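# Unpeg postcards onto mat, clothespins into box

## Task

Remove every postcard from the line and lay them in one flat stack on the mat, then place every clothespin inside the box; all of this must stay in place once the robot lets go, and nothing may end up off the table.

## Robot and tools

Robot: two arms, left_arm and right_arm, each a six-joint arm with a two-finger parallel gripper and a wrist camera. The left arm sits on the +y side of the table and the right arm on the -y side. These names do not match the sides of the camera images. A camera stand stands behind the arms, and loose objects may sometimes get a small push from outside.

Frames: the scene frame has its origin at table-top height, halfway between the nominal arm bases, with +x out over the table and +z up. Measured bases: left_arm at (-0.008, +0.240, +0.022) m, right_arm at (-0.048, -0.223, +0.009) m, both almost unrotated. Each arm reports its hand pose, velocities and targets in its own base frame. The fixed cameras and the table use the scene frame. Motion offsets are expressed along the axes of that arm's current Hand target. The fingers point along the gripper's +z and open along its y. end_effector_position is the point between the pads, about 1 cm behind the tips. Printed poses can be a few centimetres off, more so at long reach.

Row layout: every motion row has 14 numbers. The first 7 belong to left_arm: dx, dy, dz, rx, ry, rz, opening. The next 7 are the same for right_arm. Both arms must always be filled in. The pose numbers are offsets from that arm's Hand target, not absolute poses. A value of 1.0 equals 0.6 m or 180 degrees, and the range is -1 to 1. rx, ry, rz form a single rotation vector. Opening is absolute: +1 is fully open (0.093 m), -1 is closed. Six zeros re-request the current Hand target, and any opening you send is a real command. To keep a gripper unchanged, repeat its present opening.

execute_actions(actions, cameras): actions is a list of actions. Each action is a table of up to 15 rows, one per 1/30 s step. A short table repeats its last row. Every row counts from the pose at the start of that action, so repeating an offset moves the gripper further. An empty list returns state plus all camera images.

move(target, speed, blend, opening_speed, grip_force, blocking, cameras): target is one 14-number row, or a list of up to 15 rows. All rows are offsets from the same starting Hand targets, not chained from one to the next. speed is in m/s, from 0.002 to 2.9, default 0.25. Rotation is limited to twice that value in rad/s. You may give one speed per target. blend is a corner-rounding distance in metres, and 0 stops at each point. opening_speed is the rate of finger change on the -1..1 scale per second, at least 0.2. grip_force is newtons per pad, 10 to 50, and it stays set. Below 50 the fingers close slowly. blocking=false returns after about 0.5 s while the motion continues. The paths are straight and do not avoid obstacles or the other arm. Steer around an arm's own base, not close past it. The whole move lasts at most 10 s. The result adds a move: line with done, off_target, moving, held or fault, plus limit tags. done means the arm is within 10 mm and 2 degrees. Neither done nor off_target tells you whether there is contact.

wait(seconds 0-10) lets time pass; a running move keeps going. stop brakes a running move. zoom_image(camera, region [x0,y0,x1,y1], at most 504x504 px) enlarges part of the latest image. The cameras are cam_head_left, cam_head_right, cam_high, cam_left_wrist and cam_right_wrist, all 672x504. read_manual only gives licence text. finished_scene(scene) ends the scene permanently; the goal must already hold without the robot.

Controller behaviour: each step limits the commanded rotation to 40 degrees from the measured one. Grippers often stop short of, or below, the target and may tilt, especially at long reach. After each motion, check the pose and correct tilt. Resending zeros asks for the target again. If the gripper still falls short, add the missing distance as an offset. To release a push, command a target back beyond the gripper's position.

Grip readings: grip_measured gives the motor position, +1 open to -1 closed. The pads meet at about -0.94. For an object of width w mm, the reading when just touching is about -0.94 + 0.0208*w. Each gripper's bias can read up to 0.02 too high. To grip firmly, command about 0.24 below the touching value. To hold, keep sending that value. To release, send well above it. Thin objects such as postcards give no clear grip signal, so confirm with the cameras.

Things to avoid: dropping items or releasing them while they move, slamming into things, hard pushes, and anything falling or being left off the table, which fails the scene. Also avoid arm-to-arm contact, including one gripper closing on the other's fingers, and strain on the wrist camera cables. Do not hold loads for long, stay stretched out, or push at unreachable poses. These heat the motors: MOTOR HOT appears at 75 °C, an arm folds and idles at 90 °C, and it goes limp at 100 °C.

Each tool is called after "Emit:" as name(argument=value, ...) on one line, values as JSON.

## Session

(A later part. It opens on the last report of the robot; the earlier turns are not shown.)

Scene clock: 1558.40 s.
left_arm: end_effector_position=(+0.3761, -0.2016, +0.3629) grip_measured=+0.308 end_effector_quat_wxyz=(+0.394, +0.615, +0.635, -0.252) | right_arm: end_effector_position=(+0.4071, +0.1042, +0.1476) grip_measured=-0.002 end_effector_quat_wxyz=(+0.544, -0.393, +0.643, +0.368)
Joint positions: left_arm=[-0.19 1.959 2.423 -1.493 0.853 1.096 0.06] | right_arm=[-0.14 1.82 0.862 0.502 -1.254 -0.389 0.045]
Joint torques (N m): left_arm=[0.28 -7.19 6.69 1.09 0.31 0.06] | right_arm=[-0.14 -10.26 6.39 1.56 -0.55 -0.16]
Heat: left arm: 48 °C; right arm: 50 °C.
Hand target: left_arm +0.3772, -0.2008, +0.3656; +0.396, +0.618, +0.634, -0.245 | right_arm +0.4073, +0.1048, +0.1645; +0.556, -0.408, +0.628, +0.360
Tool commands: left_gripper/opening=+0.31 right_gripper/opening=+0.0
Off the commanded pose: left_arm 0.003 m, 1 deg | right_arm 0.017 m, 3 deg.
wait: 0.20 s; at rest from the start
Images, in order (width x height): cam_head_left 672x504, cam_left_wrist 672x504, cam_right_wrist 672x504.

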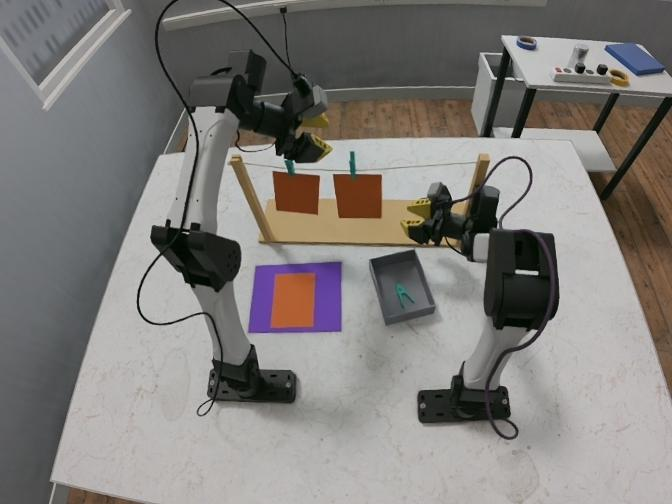

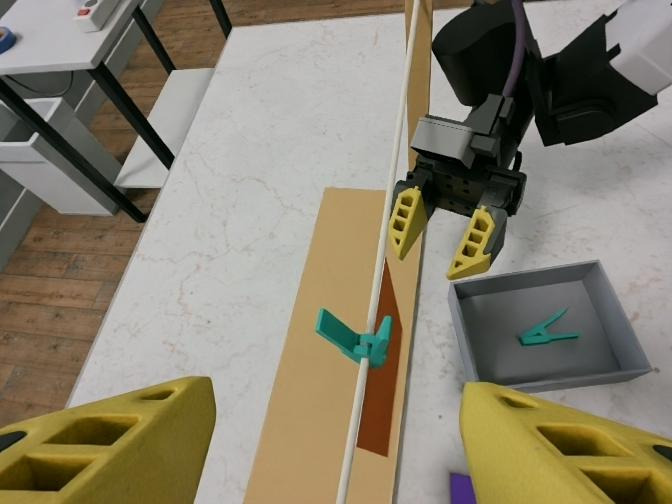

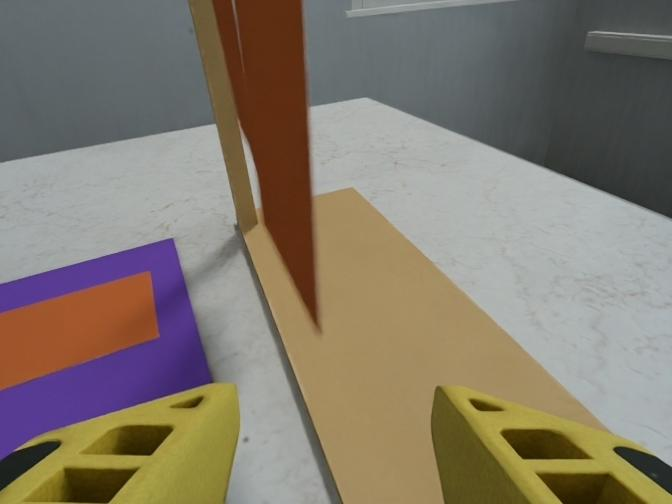

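Emit:
move(target=[0,0,0,0,0,0,0.31,-0.035,0,0.142,0,0,0,0.0], speed=0.15, cameras=["cam_right_wrist","cam_left_wrist"])

Scene clock: 1565.77 s.
left_arm: end_effector_position=(+0.3761, -0.2016, +0.3629) grip_measured=+0.308 end_effector_quat_wxyz=(+0.394, +0.615, +0.635, -0.252) | right_arm: end_effector_position=(+0.4352, +0.1831, +0.1682) grip_measured=-0.002 end_effector_quat_wxyz=(+0.545, -0.405, +0.636, +0.367)
Joint positions: left_arm=[-0.19 1.959 2.423 -1.493 0.853 1.096 0.06] | right_arm=[0.082 1.873 0.978 0.611 -1.061 -0.224 0.045]
Joint torques (N m): left_arm=[0.28 -7.19 6.69 1.09 0.31 0.06] | right_arm=[0.02 -7.15 7.56 2.12 -0.19 0.02]
Heat: left arm: 48 °C; right arm: 50 °C.
Hand target: left_arm +0.3772, -0.2008, +0.3656; +0.396, +0.618, +0.634, -0.245 | right_arm +0.4429, +0.1843, +0.1749; +0.556, -0.408, +0.628, +0.360
Off the commanded pose: left_arm 0.003 m, 1 deg | right_arm 0.010 m, 2 deg.
move: done
Images, in order (width x height): cam_left_wrist 672x504, cam_right_wrist 672x504.

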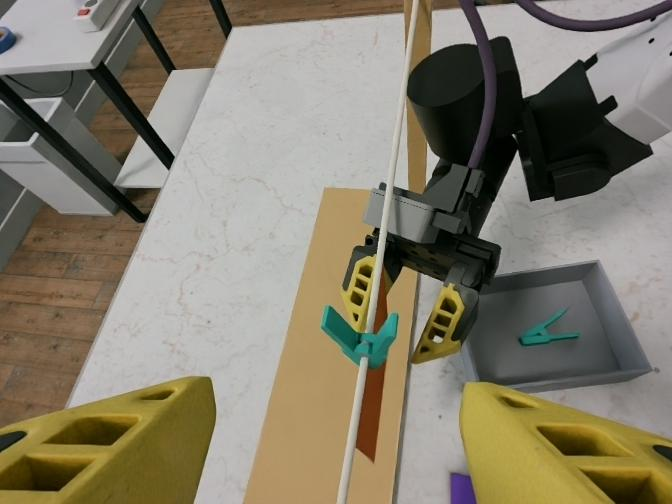

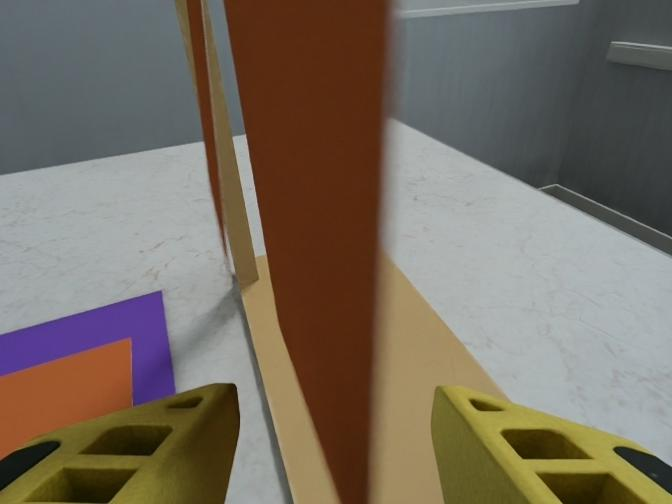

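Emit:
move(target=[[0,0,0,0,0,0,0.31,0,-0.008,0.02,0,0,0,0.0],[0,0,0,0,0,0,0.31,0,-0.008,0.02,0,0,0,-1]], speed=0.15, opening_speed=1.0, cameras=["cam_right_wrist","cam_left_wrist"])

Scene clock: 1577.80 s.
left_arm: end_effector_position=(+0.3761, -0.2016, +0.3629) grip_measured=+0.308 end_effector_quat_wxyz=(+0.394, +0.615, +0.635, -0.252) | right_arm: end_effector_position=(+0.4453, +0.1906, +0.1672) grip_measured=-0.989 end_effector_quat_wxyz=(+0.546, -0.404, +0.636, +0.365)
Joint positions: left_arm=[-0.19 1.959 2.423 -1.493 0.853 1.096 0.06] | right_arm=[0.1 1.91 1.02 0.618 -1.04 -0.213 0]
Joint torques (N m): left_arm=[0.28 -7.17 6.69 1.09 0.31 0.06] | right_arm=[0.27 -7.46 7.61 2.09 -0.17 0]
Heat: left arm: 49 °C; right arm: 51 °C.
Hand target: left_arm +0.3772, -0.2008, +0.3656; +0.396, +0.618, +0.634, -0.245 | right_arm +0.4520, +0.1934, +0.1735; +0.556, -0.408, +0.628, +0.360
Off the commanded pose: left_arm 0.003 m, 1 deg | right_arm 0.010 m, 2 deg.
move: done
Images, in order (width x height): cam_left_wrist 672x504, cam_right_wrist 672x504.

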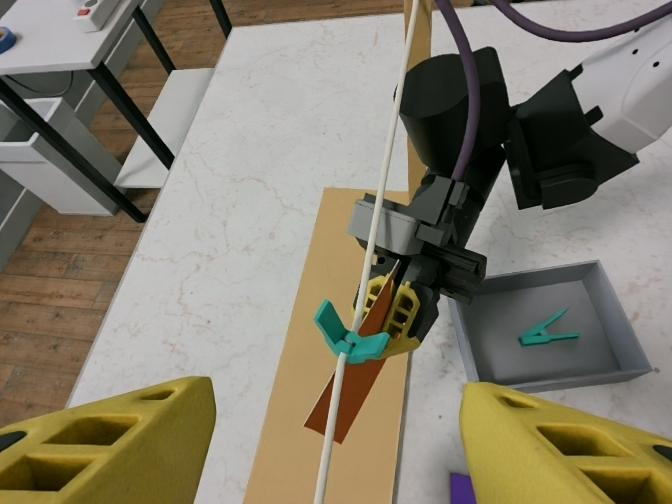

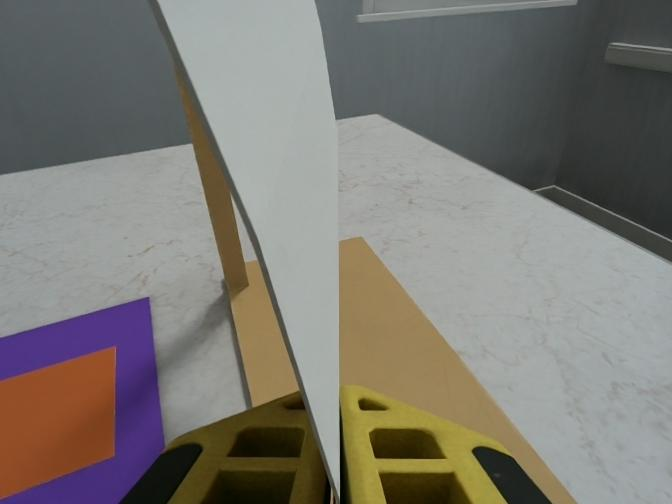

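Emit:
move(target=[0.045,-0.025,0.125,0,0,0,0.31,0,0,0,0,0,0,-1], speed=0.15, cameras=["cam_left_wrist"])

Scene clock: 1588.13 s.
left_arm: end_effector_position=(+0.3829, -0.2472, +0.2861) grip_measured=+0.308 end_effector_quat_wxyz=(+0.378, +0.616, +0.641, -0.257) | right_arm: end_effector_position=(+0.4453, +0.1906, +0.1672) grip_measured=-0.989 end_effector_quat_wxyz=(+0.547, -0.405, +0.636, +0.365)
Joint positions: left_arm=[-0.309 1.838 1.907 -1.034 0.784 0.965 0.06] | right_arm=[0.1 1.91 1.02 0.619 -1.04 -0.213 0]
Joint torques (N m): left_arm=[-0.05 -11.07 4.56 1.57 0.25 -0.07] | right_arm=[0.27 -7.5 7.62 2.07 -0.17 -0.01]
Heat: left arm: 49 °C; right arm: 50 °C.
Hand target: left_arm +0.3796, -0.2465, +0.2987; +0.396, +0.618, +0.634, -0.245 | right_arm +0.4521, +0.1932, +0.1735; +0.556, -0.408, +0.628, +0.360
Off the commanded pose: left_arm 0.013 m, 3 deg | right_arm 0.010 m, 2 deg.
move: off_target (left_arm)
Images, in order (width x height): cam_left_wrist 672x504.

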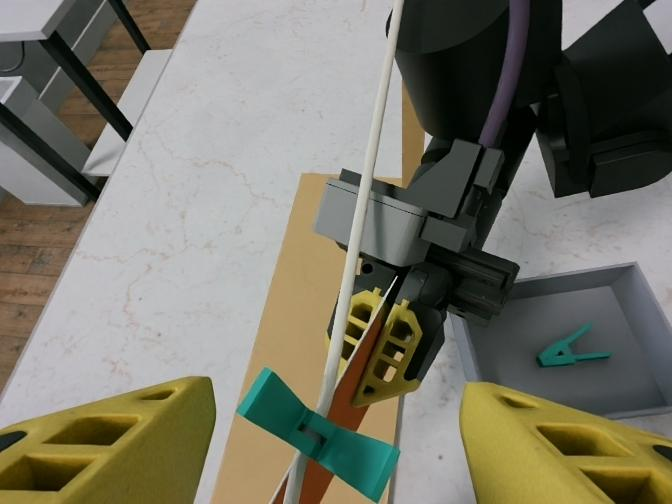

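Emit:
move(target=[0,0,0,0,0,0,0.31,0,-0.022,0.01,-0.13,0,0,-1], speed=0.12, cameras=["cam_left_wrist","cam_right_wrist"])

Scene clock: 1602.40 s.
left_arm: end_effector_position=(+0.3834, -0.2472, +0.2862) grip_measured=+0.308 end_effector_quat_wxyz=(+0.379, +0.616, +0.641, -0.256) | right_arm: end_effector_position=(+0.4602, +0.1971, +0.1743) grip_measured=-0.989 end_effector_quat_wxyz=(-0.466, +0.508, -0.541, -0.482)
Joint positions: left_arm=[-0.309 1.838 1.907 -1.032 0.783 0.964 0.06] | right_arm=[0.065 2.19 1.631 -0.343 -1.442 -0.85 0]
Joint torques (N m): left_arm=[-0.03 -11.07 4.55 1.57 0.27 -0.05] | right_arm=[-0.79 -9.16 7.76 1.1 -0.69 -0.09]
Heat: left arm: 47 °C; right arm: 50 °C.
Hand target: left_arm +0.3796, -0.2466, +0.2987; +0.396, +0.618, +0.634, -0.245 | right_arm +0.4666, +0.1933, +0.1728; -0.462, +0.512, -0.542, -0.480
Off the commanded pose: left_arm 0.013 m, 2 deg | right_arm 0.008 m, 1 deg.
move: off_target (left_arm)
Images, in order (width x height): cam_left_wrist 672x504, cam_right_wrist 672x504.

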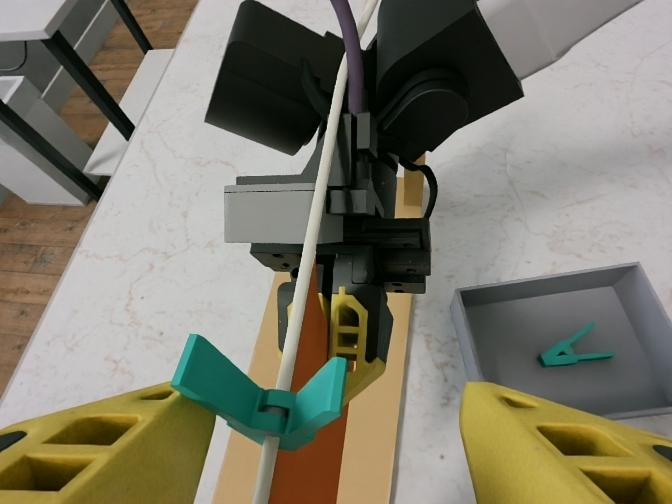

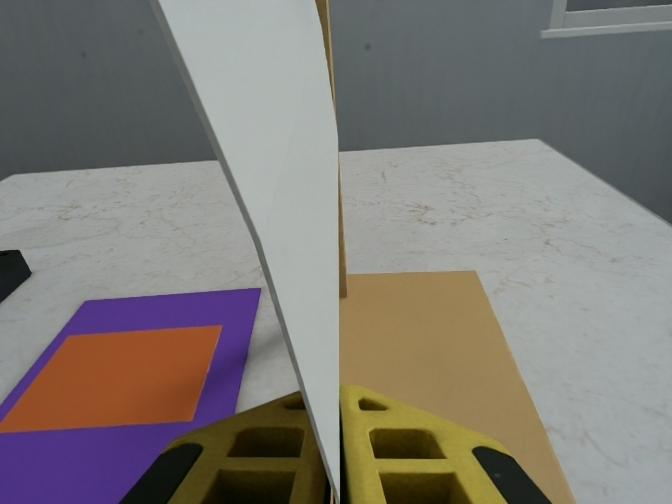

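Emit:
move(target=[-0.008,0.027,0.025,0,0,0,0.31,0,0,0,0,0,0,-1], speed=0.12, cameras=["cam_left_wrist"])

Scene clock: 1616.13 s.
left_arm: end_effector_position=(+0.3915, -0.2558, +0.2878) grip_measured=+0.308 end_effector_quat_wxyz=(+0.381, +0.616, +0.641, -0.255) | right_arm: end_effector_position=(+0.4602, +0.1971, +0.1742) grip_measured=-0.989 end_effector_quat_wxyz=(-0.466, +0.507, -0.541, -0.482)
Joint positions: left_arm=[-0.324 1.877 1.96 -1.028 0.774 0.945 0.06] | right_arm=[0.065 2.19 1.631 -0.344 -1.442 -0.85 0]
Joint torques (N m): left_arm=[-0.21 -7.66 8.12 1.55 0.25 -0.05] | right_arm=[-0.81 -9.31 7.39 1.21 -0.69 -0.03]
Heat: left arm: 47 °C; right arm: 51 °C.
Hand target: left_arm +0.3980, -0.2594, +0.2969; +0.395, +0.618, +0.634, -0.245 | right_arm +0.4663, +0.1935, +0.1728; -0.468, +0.506, -0.543, -0.480 (not the last commanded pose)
Off the commanded pose: left_arm 0.012 m, 2 deg | right_arm 0.008 m, 1 deg.
move: off_target (left_arm)
Images, in order (width x height): cam_left_wrist 672x504.

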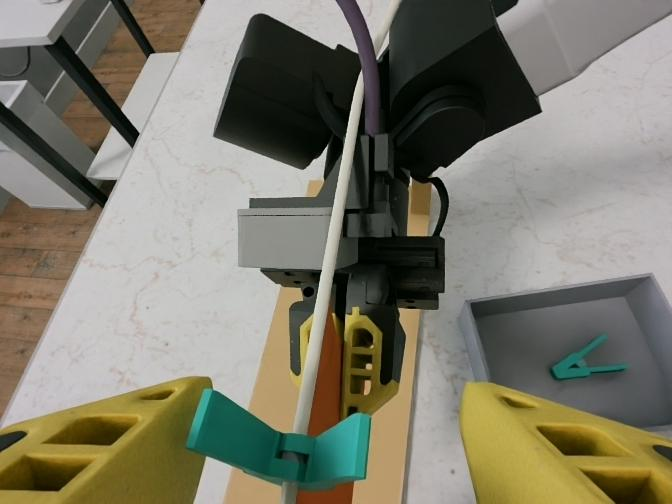

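Emit:
move(target=[[0,0.013,0.012,0,0,0,0.31,0,0,0,0,0,0,-1],[0,0.013,0.012,0,0,0,-1,0,0,0,0,0,0,-1]], speed=0.12, opening_speed=0.6, cameras=["cam_left_wrist"])

Scene clock: 1625.20 s.
left_arm: end_effector_position=(+0.4011, -0.2605, +0.2854) grip_measured=-0.726 end_effector_quat_wxyz=(+0.382, +0.616, +0.641, -0.254) | right_arm: end_effector_position=(+0.4602, +0.1971, +0.1742) grip_measured=-0.989 end_effector_quat_wxyz=(-0.466, +0.507, -0.541, -0.482)
Joint positions: left_arm=[-0.328 1.918 2.004 -1.026 0.771 0.94 0.01] | right_arm=[0.065 2.19 1.631 -0.344 -1.442 -0.85 0]
Joint torques (N m): left_arm=[-0.25 -7.92 8.14 1.54 0.25 -0.06] | right_arm=[-0.83 -9.32 7.38 1.21 -0.69 -0.02]
Heat: left arm: 47 °C; right arm: 51 °C.
Hand target: left_arm +0.4071, -0.2643, +0.2941; +0.395, +0.618, +0.634, -0.245 | right_arm +0.4663, +0.1935, +0.1728; -0.468, +0.506, -0.543, -0.480
Off the commanded pose: left_arm 0.011 m, 2 deg | right_arm 0.007 m, 0 deg.
move: off_target (left_arm); target 2's new opening was sent with left_arm's hand 0.012 m and 2 deg from that target
Images, in order (width x height): cam_left_wrist 672x504.

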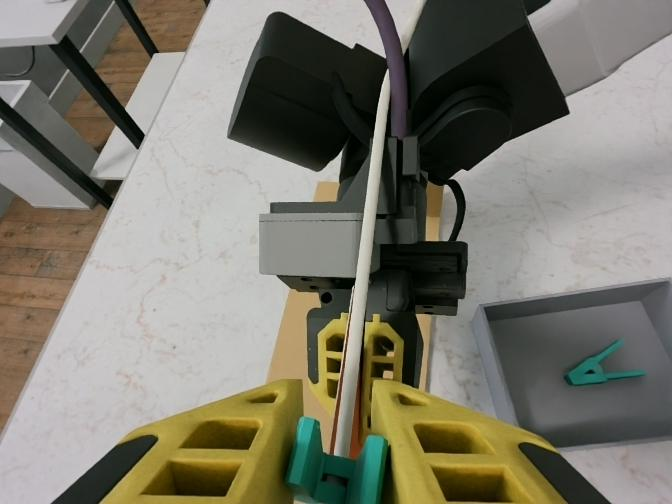

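Emit:
move(target=[[0,0,0,0,0,0,-1,0.075,0,0,0,0,0,-1],[-0.108,0.022,-0.075,0,0,0,-1,0.08,0,0,0,0,0,-1]], speed=0.12, cameras=["all"])

Scene clock: 1633.30 s.
left_arm: end_effector_position=(+0.4076, -0.2625, +0.3717) grip_measured=-0.740 end_effector_quat_wxyz=(+0.414, +0.607, +0.633, -0.243) | right_arm: end_effector_position=(+0.4632, +0.1919, +0.1331) grip_measured=-0.989 end_effector_quat_wxyz=(-0.470, +0.511, -0.540, -0.476)
Joint positions: left_arm=[-0.329 2.211 2.84 -1.472 0.766 0.895 0.01] | right_arm=[0.053 2.264 1.595 -0.292 -1.442 -0.923 0]
Joint torques (N m): left_arm=[-0.4 -8.51 6.17 1.37 0.26 -0.06] | right_arm=[-0.72 -9.65 4.82 1.26 -0.78 -0.06]
Heat: left arm: 48 °C; right arm: 51 °C.
Hand target: left_arm +0.4061, -0.2650, +0.3741; +0.395, +0.618, +0.634, -0.245 | right_arm +0.4639, +0.1887, +0.1251; -0.469, +0.506, -0.543, -0.480
Off the commanded pose: left_arm 0.004 m, 2 deg | right_arm 0.009 m, 1 deg.
elbow stopped short (left arm): the move would have taken joint 3 (elbow) straighter than the controller allows.
move: done

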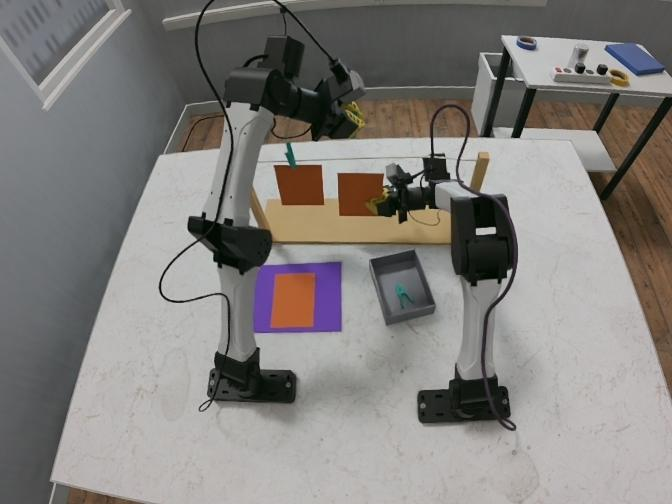

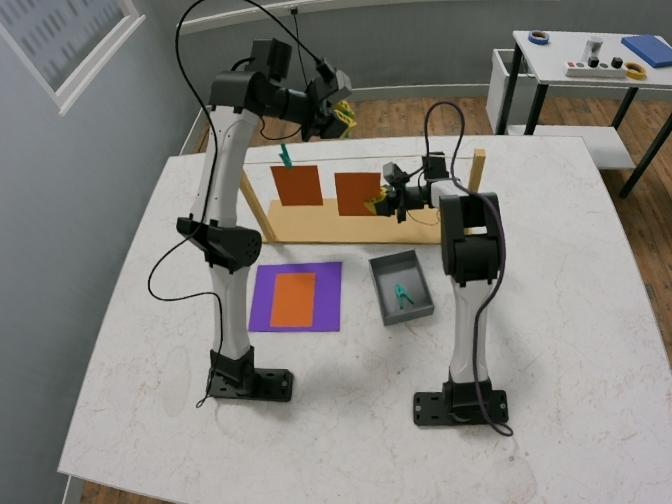

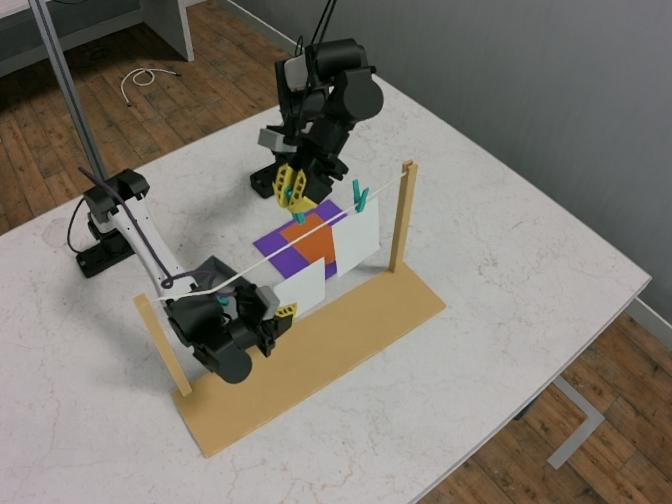

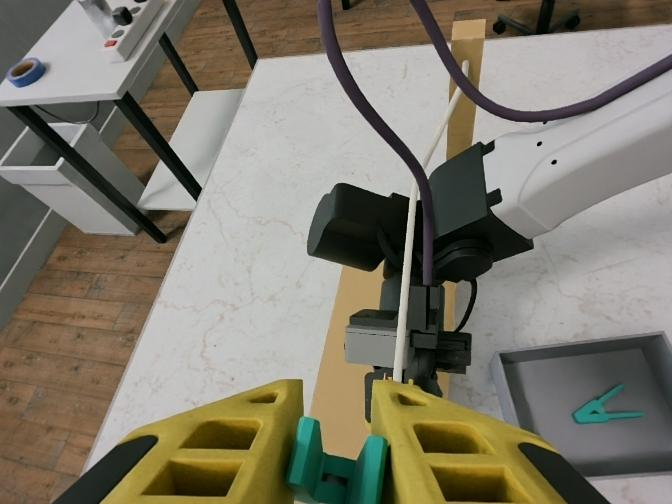

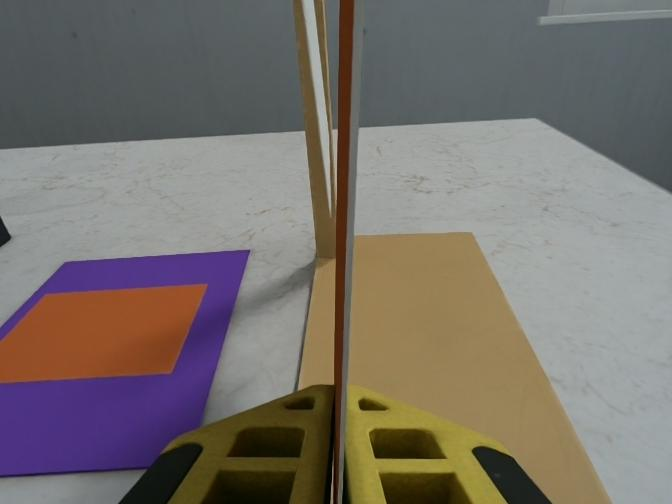

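Emit:
move(target=[[-0.062,-0.172,0.034,0.01,0.1,0.01,-1,0,0,0,0,0,0,-1],[0.119,-0.268,0.258,0.0269,0.267,0.029,-1,0,0,0,0,0,0,-1]], speed=0.25, blend=0.04, cameras=["cam_left_wrist","cam_head_left","cam_high"])

Scene clock: 1664.67 s.
left_arm: end_effector_position=(+0.2891, -0.3520, +0.2720) grip_measured=-0.740 end_effector_quat_wxyz=(+0.204, +0.699, +0.682, -0.068) | right_arm: end_effector_position=(+0.4632, +0.1919, +0.1331) grip_measured=-0.989 end_effector_quat_wxyz=(-0.470, +0.511, -0.540, -0.476)
Joint positions: left_arm=[-0.84 2.115 2.527 -1.565 0.117 0.73 0.01] | right_arm=[0.053 2.264 1.595 -0.292 -1.442 -0.923 0]
Joint torques (N m): left_arm=[0.79 -10.29 4.75 1.17 0.05 0.01] | right_arm=[-0.69 -9.62 4.85 1.26 -0.79 -0.06]
Heat: left arm: 47 °C; right arm: 50 °C.
Hand target: left_arm +0.2894, -0.3493, +0.2792; +0.213, +0.696, +0.682, -0.070 (not the last commanded pose) | right_arm +0.4639, +0.1887, +0.1251; -0.469, +0.506, -0.543, -0.480
Off the commanded pose: left_arm 0.073 m, 17 deg | right_arm 0.009 m, 1 deg.
move: held (left_arm; a check stopped the path); path passed 1 of 2 targets; limits=held
pose unreachable (left arm): on one or more control steps of this call, first in action 0 (counted from 0), this arm could not follow its commanded pose, so it was not sent that pose on those steps. It may still have moved: this result reports where it is.
cause: moving toward the commanded pose would bring a part of the arm too close to another arm (this arm's wrist camera and the right arm's forearm (the part past joint 3), 28 mm apart when this arm was first held).
Images, in order (width x height): cam_head_left 672x504, cam_high 672x504, cam_left_wrist 672x504.

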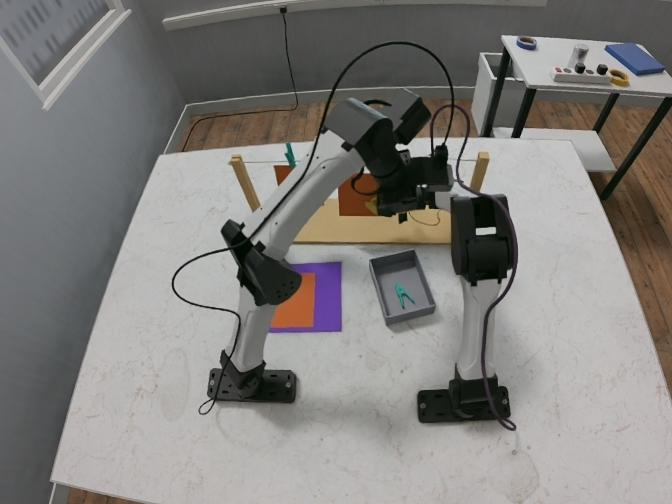

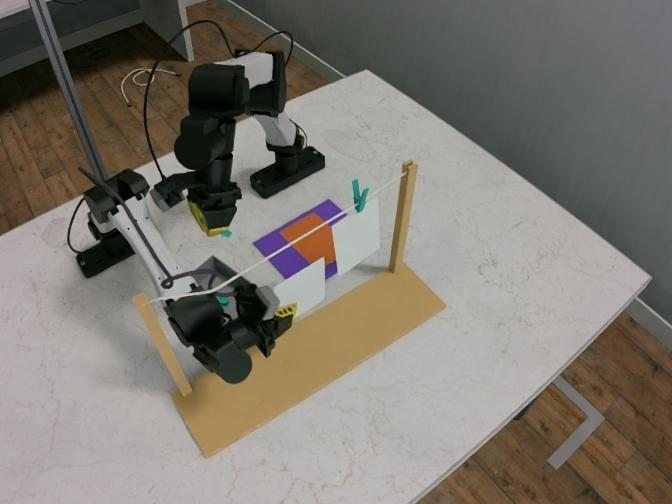

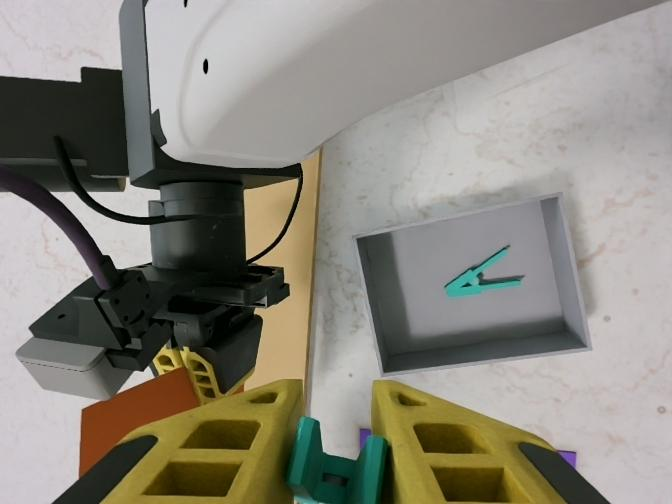

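Emit:
move(target=[0.155,-0.067,0.271,0,0,0,-1,0,0,0,0,0,0,-1], speed=0.25, cameras=["cam_left_wrist","cam_head_left"])

Scene clock: 1684.80 s.
left_arm: end_effector_position=(+0.2848, -0.3265, +0.0756) grip_measured=-0.740 end_effector_quat_wxyz=(+0.189, +0.697, +0.688, -0.065) | right_arm: end_effector_position=(+0.4632, +0.1919, +0.1331) grip_measured=-0.989 end_effector_quat_wxyz=(-0.470, +0.511, -0.540, -0.476)
Joint positions: left_arm=[-0.806 1.874 1.368 -0.68 0.122 0.754 0.01] | right_arm=[0.053 2.264 1.595 -0.292 -1.442 -0.923 0]
Joint torques (N m): left_arm=[0.81 -11.36 4.45 1.37 0.15 0.08] | right_arm=[-0.72 -9.63 4.83 1.27 -0.79 -0.06]
Heat: left arm: 46 °C; right arm: 50 °C.
Hand target: left_arm +0.2870, -0.3281, +0.0888; +0.213, +0.696, +0.682, -0.070 | right_arm +0.4639, +0.1887, +0.1251; -0.469, +0.506, -0.543, -0.480
Off the commanded pose: left_arm 0.014 m, 3 deg | right_arm 0.009 m, 1 deg.
move: off_target (left_arm)
Images, in order (width x height): cam_head_left 672x504, cam_left_wrist 672x504.

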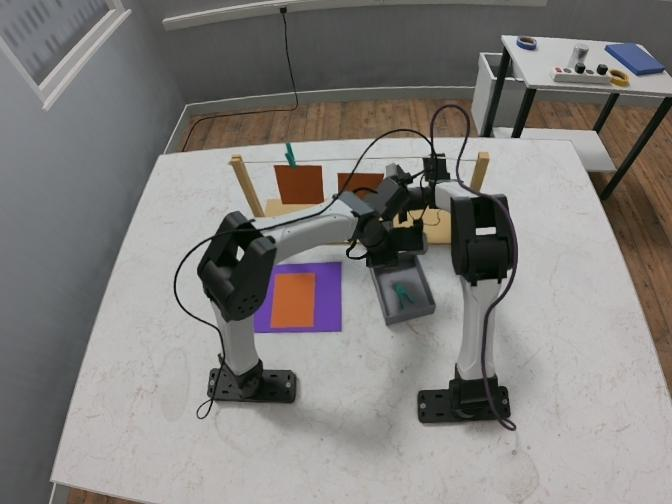

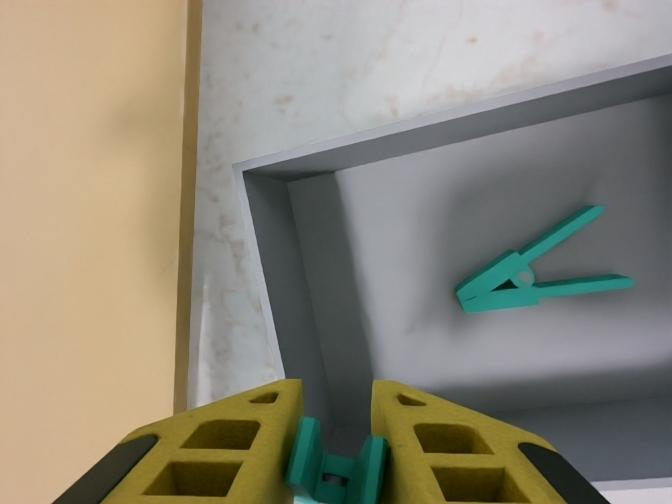

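Emit:
move(target=[-0.072,-0.042,0.021,0,0,0,-1,0,0,0,0,0,0,-1], speed=0.15, cameras=["cam_left_wrist","cam_head_left"])

Scene clock: 1694.23 s.
left_arm: end_effector_position=(+0.2520, -0.3646, +0.0809) grip_measured=-0.740 end_effector_quat_wxyz=(+0.194, +0.703, +0.681, -0.072) | right_arm: end_effector_position=(+0.4632, +0.1919, +0.1331) grip_measured=-0.989 end_effector_quat_wxyz=(-0.470, +0.511, -0.540, -0.476)
Joint positions: left_arm=[-0.931 1.889 1.404 -0.678 0.091 0.653 0.01] | right_arm=[0.053 2.264 1.595 -0.292 -1.442 -0.923 0]
Joint torques (N m): left_arm=[0.47 -7.68 8.14 1.32 -0.12 -0.06] | right_arm=[-0.7 -9.59 4.83 1.27 -0.79 -0.06]
Heat: left arm: 47 °C; right arm: 49 °C.
Hand target: left_arm +0.2621, -0.3733, +0.0891; +0.213, +0.696, +0.682, -0.070 | right_arm +0.4639, +0.1887, +0.1251; -0.469, +0.506, -0.543, -0.480
Off the commanded pose: left_arm 0.016 m, 2 deg | right_arm 0.009 m, 1 deg.
move: off_target (left_arm)
Images, in order (width x height): cam_head_left 672x504, cam_left_wrist 672x504.

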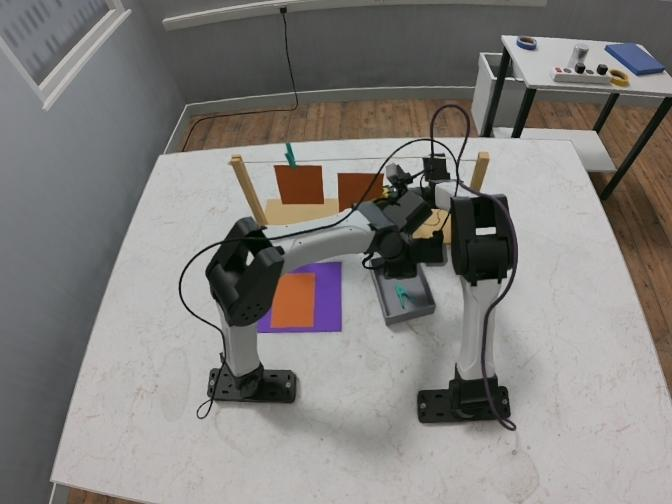

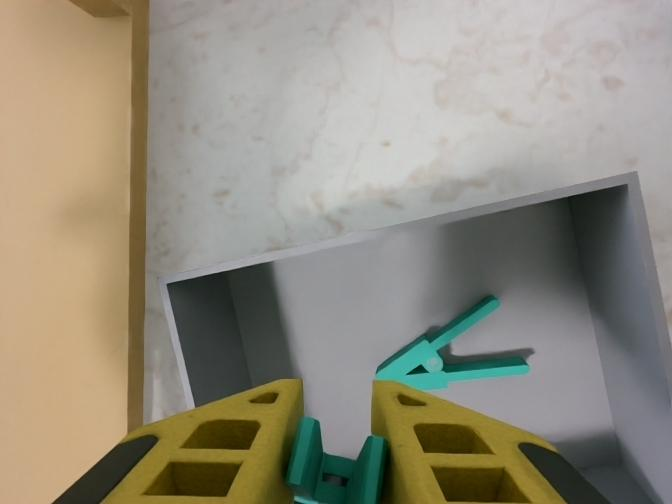

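Emit:
move(target=[[0.032,-0.031,0.063,0,0,0,-1,0,0,0,0,0,0,-1],[0.032,-0.031,0.063,0,0,0,0.05,0,0,0,0,0,0,-1]], speed=0.12, opening_speed=0.8, cameras=["cam_left_wrist"])

Emit:
move(target=[-0.08,0.043,-0.22,0,0,0,0.05,0,0,0,0,0,0,-1], speed=0.2, cameras=["cam_left_wrist","cam_head_left"])

Scene clock: 1712.83 s.
left_arm: end_effector_position=(+0.2517, -0.3685, +0.0465) grip_measured=+0.048 end_effector_quat_wxyz=(+0.207, +0.698, +0.681, -0.073) | right_arm: end_effector_position=(+0.4632, +0.1919, +0.1331) grip_measured=-0.989 end_effector_quat_wxyz=(-0.470, +0.511, -0.540, -0.476)
Joint positions: left_arm=[-0.94 1.921 1.292 -0.506 0.083 0.637 0.048] | right_arm=[0.053 2.264 1.595 -0.292 -1.442 -0.923 0]
Joint torques (N m): left_arm=[-0.25 -8.21 4.75 1.46 -0.12 -0.07] | right_arm=[-0.7 -9.63 4.83 1.27 -0.79 -0.06]
Heat: left arm: 48 °C; right arm: 49 °C.
Hand target: left_arm +0.2525, -0.3709, +0.0441; +0.213, +0.696, +0.682, -0.070 | right_arm +0.4639, +0.1887, +0.1251; -0.469, +0.506, -0.543, -0.480
Off the commanded pose: left_arm 0.004 m, 1 deg | right_arm 0.009 m, 1 deg.
move: done
Images, in order (width x height): cam_left_wrist 672x504.

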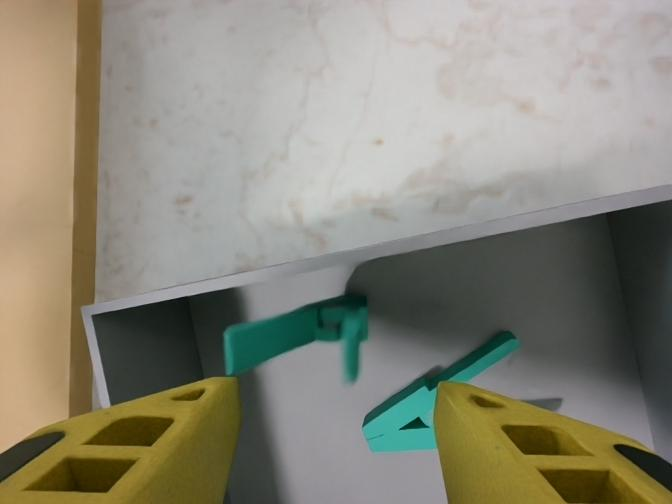

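Scene clock: 1713.73 s.
left_arm: end_effector_position=(+0.2554, -0.3735, +0.1204) grip_measured=+0.048 end_effector_quat_wxyz=(+0.223, +0.696, +0.678, -0.075) | right_arm: end_effector_position=(+0.4633, +0.1919, +0.1331) grip_measured=-0.989 end_effector_quat_wxyz=(-0.470, +0.511, -0.540, -0.476)
Joint positions: left_arm=[-0.94 1.849 1.485 -0.737 0.083 0.637 0.048] | right_arm=[0.053 2.264 1.595 -0.292 -1.442 -0.923 0]
Joint torques (N m): left_arm=[0.28 -7.86 5 1.2 -0.01 0] | right_arm=[-0.69 -9.61 4.83 1.27 -0.78 -0.06]
Heat: left arm: 48 °C; right arm: 49 °C.
Hand target: left_arm +0.2535, -0.3709, +0.1143; +0.214, +0.697, +0.680, -0.074 (not the last commanded pose) | right_arm +0.4639, +0.1887, +0.1251; -0.469, +0.506, -0.543, -0.480
Off the commanded pose: left_arm 0.067 m, 1 deg | right_arm 0.009 m, 1 deg.
move: held (left_arm; a check stopped the path); limits=held
pose unreachable (left arm): on one or more control steps of this call, first in action 0 (counted from 0), this arm could not follow its commanded pose, so it was not sent that pose on those steps. It may still have moved: this result reports where it is.
cause: moving toward the commanded pose would bring a part of the arm too close to another arm (this arm's wrist camera and the right arm's forearm (the part past joint 3), along the way the arms are being sent, or toward where that arm still pushes).
pose unreachable (right arm): on one or more control steps of this call, first in action 0 (counted from 0), this arm could not follow its commanded pose, so it was not sent that pose on those steps. It may still have moved: this result reports where it is.
cause: moving toward the commanded pose would bring a part of the arm too close to another arm (this arm's forearm (the part past joint 3) and the left arm's wrist camera, along the way the arms are being sent, or toward where that arm still pushes).
Images, in order (width x height): cam_head_left 672x504, cam_left_wrist 672x504.

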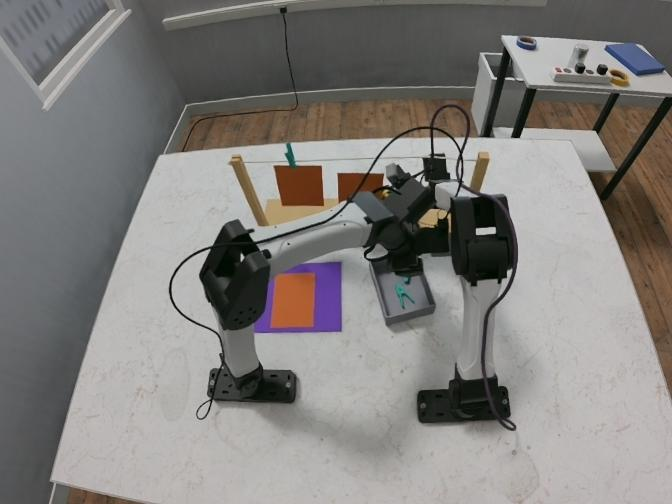

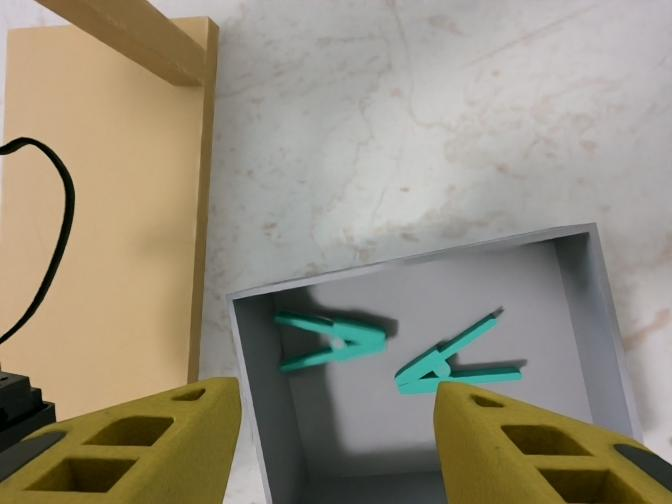

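Emit:
move(target=[[0.2,0.02,-0.17,0,0,0,0.3,0,0,0,0,0,0,-1],[0.543,0.139,-0.652,0,0,0,0.3,0,0,0,0,0,0,-1]], speed=0.3, blend=0.05)

Scene clock: 1739.77 s.
left_arm: end_effector_position=(+0.2824, +0.0865, +0.3476) grip_measured=+0.299 end_effector_quat_wxyz=(+0.305, +0.629, +0.700, +0.146) | right_arm: end_effector_position=(+0.4633, +0.1919, +0.1331) grip_measured=-0.989 end_effector_quat_wxyz=(-0.470, +0.511, -0.540, -0.476)
Joint positions: left_arm=[0.576 1.458 1.941 -1.562 0.503 1.91 0.06] | right_arm=[0.053 2.264 1.595 -0.292 -1.442 -0.923 0]
Joint torques (N m): left_arm=[0.5 -3.49 6.26 1.06 0.4 0.09] | right_arm=[-0.7 -9.63 4.83 1.27 -0.79 -0.05]
Heat: left arm: 47 °C; right arm: 48 °C.
Hand target: left_arm +0.2824, +0.0853, +0.3535; +0.214, +0.697, +0.680, -0.074 | right_arm +0.4639, +0.1887, +0.1251; -0.469, +0.506, -0.543, -0.480
Off the commanded pose: left_arm 0.006 m, 28 deg | right_arm 0.009 m, 1 deg.
joint sent to its limit (left arm) — joint 4 (wrist pitch), lower limit. The joint targets are off in orientation, not in position.
move: off_target (left_arm)

Emit:
move(target=[[0,0,0,0,0,0,0.3,-0.016,0.175,-0.005,0,0,0,-1],[0,0,0,0,0,0,0.3,-0.115,0.364,0.064,0.083,0.09,0.478,-1],[0,0,0,0,0,0,0.3,-0.061,0.372,0.194,0.083,0.09,0.478,-1]], speed=[0.25,0.45,0.2], blend=[0.02,0.01,0], cameras=["cam_right_wrist","cam_head_left","cam_high"])

Scene clock: 1754.43 s.
left_arm: end_effector_position=(+0.2824, +0.0864, +0.3475) grip_measured=+0.299 end_effector_quat_wxyz=(+0.304, +0.629, +0.700, +0.146) | right_arm: end_effector_position=(+0.2456, +0.3124, +0.1635) grip_measured=-0.989 end_effector_quat_wxyz=(-0.002, +0.000, +0.846, +0.532)
Joint positions: left_arm=[0.576 1.458 1.941 -1.562 0.503 1.911 0.06] | right_arm=[0.578 1.507 0.896 -0.112 -0.858 0.986 0]
Joint torques (N m): left_arm=[0.49 -3.49 6.27 1.06 0.39 0.08] | right_arm=[0.35 -5.26 5.31 2 -0.33 -0.02]
Heat: left arm: 48 °C; right arm: 49 °C.
Hand target: left_arm +0.2824, +0.0853, +0.3534; +0.214, +0.697, +0.680, -0.074 | right_arm +0.2456, +0.3144, +0.1604; +0.000, +0.001, +0.847, +0.532
Off the commanded pose: left_arm 0.006 m, 28 deg | right_arm 0.004 m, 0 deg.
joint sent to its limit (left arm) — joint 4 (wrist pitch), lower limit. The joint targets are off in orientation, not in position.
move: off_target (left_arm)
Images, in order (width x height): cam_head_left 672x504, cam_high 672x504, cam_right_wrist 672x504.

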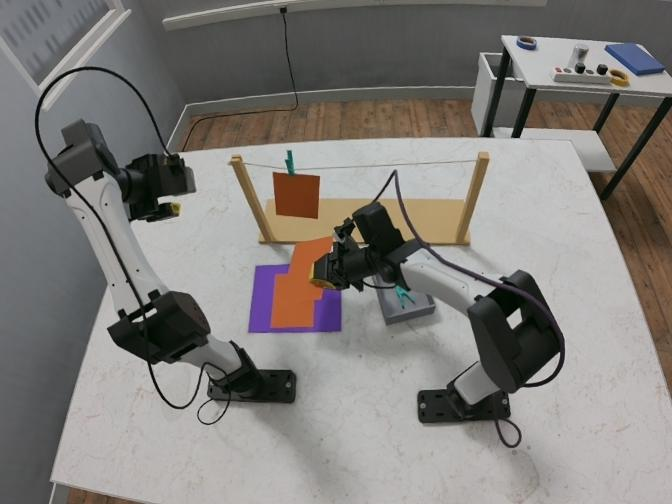

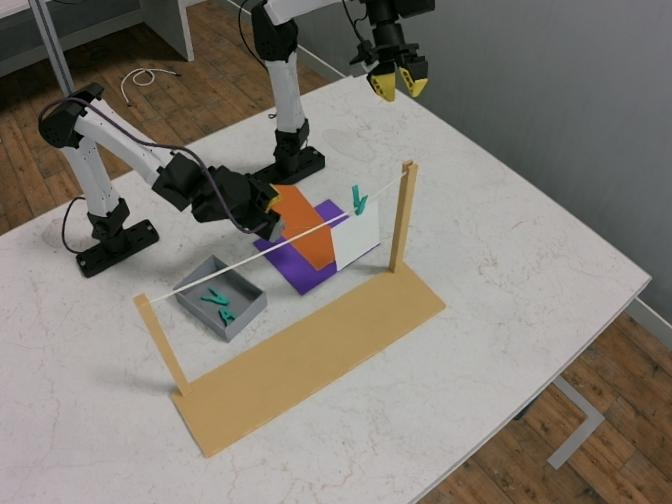

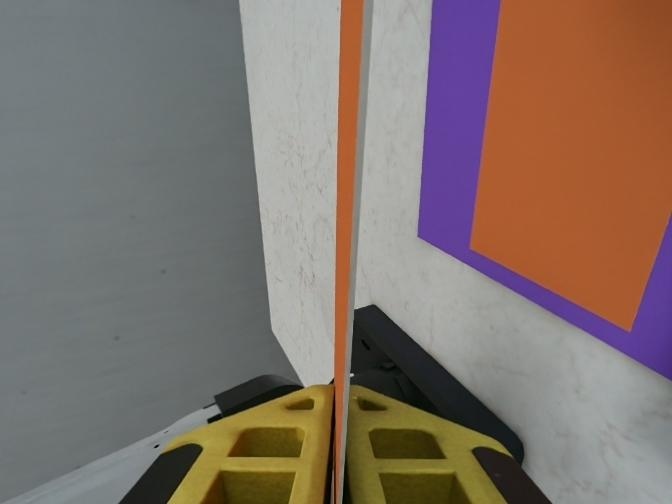

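Emit:
move(target=[[0,0,0,0,0,0,0.3,-0.004,-0.119,0.137,0,0,0,-1],[0,0,0,0,0,0,0.3,-0.004,-0.174,0.164,0,0,0,-1]], speed=[0.2,0.07], blend=0.01, cameras=["cam_right_wrist","cam_head_left"])

Scene clock: 1774.57 s.
left_arm: end_effector_position=(+0.2824, +0.0864, +0.3475) grip_measured=+0.299 end_effector_quat_wxyz=(+0.304, +0.629, +0.700, +0.146) | right_arm: end_effector_position=(+0.2496, +0.3590, +0.0337) grip_measured=-0.989 end_effector_quat_wxyz=(+0.001, -0.007, +0.841, +0.542)
Joint positions: left_arm=[0.576 1.458 1.941 -1.562 0.503 1.911 0.06] | right_arm=[0.687 1.975 0.754 0.595 -0.787 1.088 0]
Joint torques (N m): left_arm=[0.49 -3.49 6.27 1.06 0.4 0.08] | right_arm=[0.34 -6.42 3.51 1.91 -0.11 -0.05]
Heat: left arm: 49 °C; right arm: 47 °C.
Hand target: left_arm +0.2824, +0.0853, +0.3534; +0.214, +0.697, +0.680, -0.074 | right_arm +0.2478, +0.3578, +0.0236; +0.000, +0.001, +0.847, +0.532
Off the commanded pose: left_arm 0.006 m, 28 deg | right_arm 0.010 m, 2 deg.
joint sent to its limit (left arm) — joint 4 (wrist pitch), lower limit. The joint targets are off in orientation, not in position.
move: off_target (left_arm)
Images, in order (width x height): cam_head_left 672x504, cam_right_wrist 672x504.

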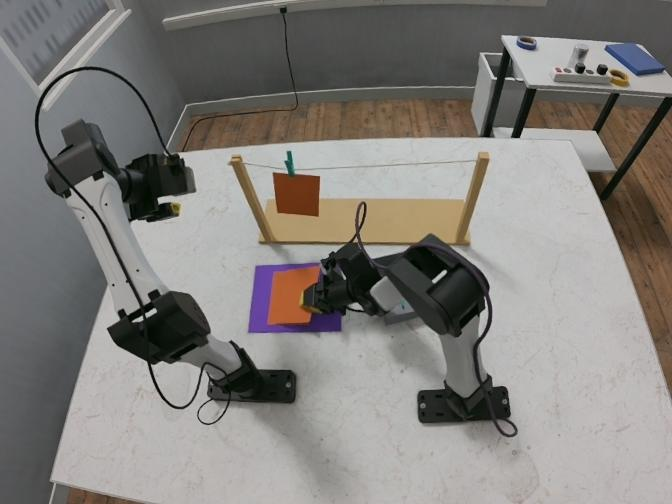

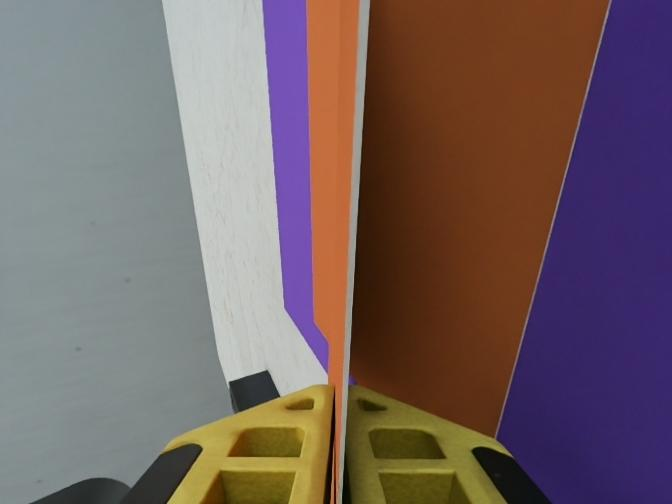

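Emit:
move(target=[[0,0,0,0,0,0,0.3,0,0,0,0,0,0,-0.5],[0,0,0,0,0,0,0.3,0,-0.105,-0.23,0,0,0,-0.5]], speed=[0.2,0.8], opening_speed=0.8, cameras=["cam_right_wrist","cam_head_left","cam_head_right"])

Scene clock: 1782.93 s.
left_arm: end_effector_position=(+0.2824, +0.0864, +0.3475) grip_measured=+0.299 end_effector_quat_wxyz=(+0.304, +0.629, +0.700, +0.146) | right_arm: end_effector_position=(+0.2461, +0.2068, +0.0227) grip_measured=-0.502 end_effector_quat_wxyz=(-0.001, +0.001, +0.846, +0.533)
Joint positions: left_arm=[0.576 1.458 1.941 -1.562 0.503 1.911 0.06] | right_arm=[0.219 1.796 0.587 0.062 -1.076 0.479 0.021]
Joint torques (N m): left_arm=[0.49 -3.48 6.26 1.06 0.4 0.08] | right_arm=[-0.4 -7.1 4.51 0.78 -0.68 -0.13]
Heat: left arm: 49 °C; right arm: 47 °C.
Hand target: left_arm +0.2824, +0.0853, +0.3534; +0.214, +0.697, +0.680, -0.074 | right_arm +0.2477, +0.2061, +0.0267; +0.000, +0.001, +0.847, +0.532
Off the commanded pose: left_arm 0.006 m, 28 deg | right_arm 0.004 m, 0 deg.
joint sent to its limit (left arm) — joint 4 (wrist pitch), lower limit. The joint targets are off in orientation, not in position.
move: off_target (left_arm)
Images, in order (width x height): cam_head_left 672x504, cam_head_right 672x504, cam_right_wrist 672x504.

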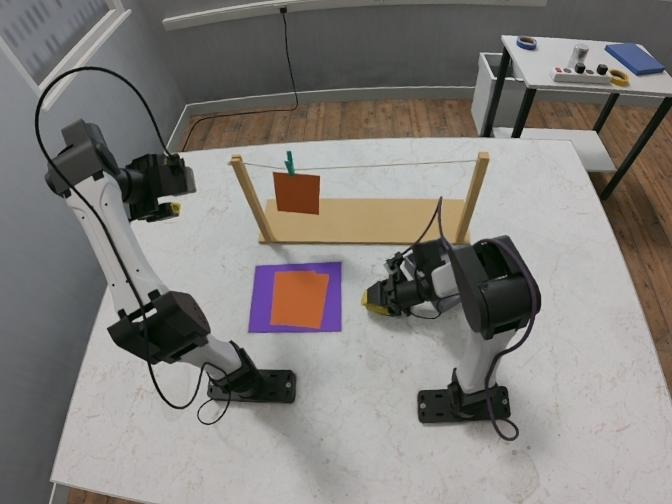

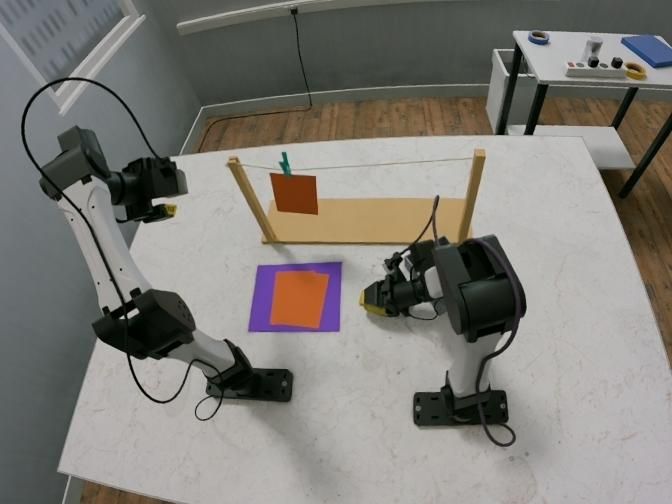

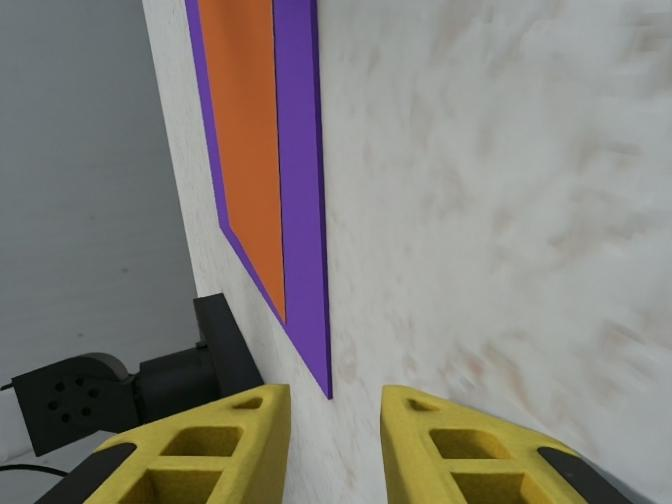

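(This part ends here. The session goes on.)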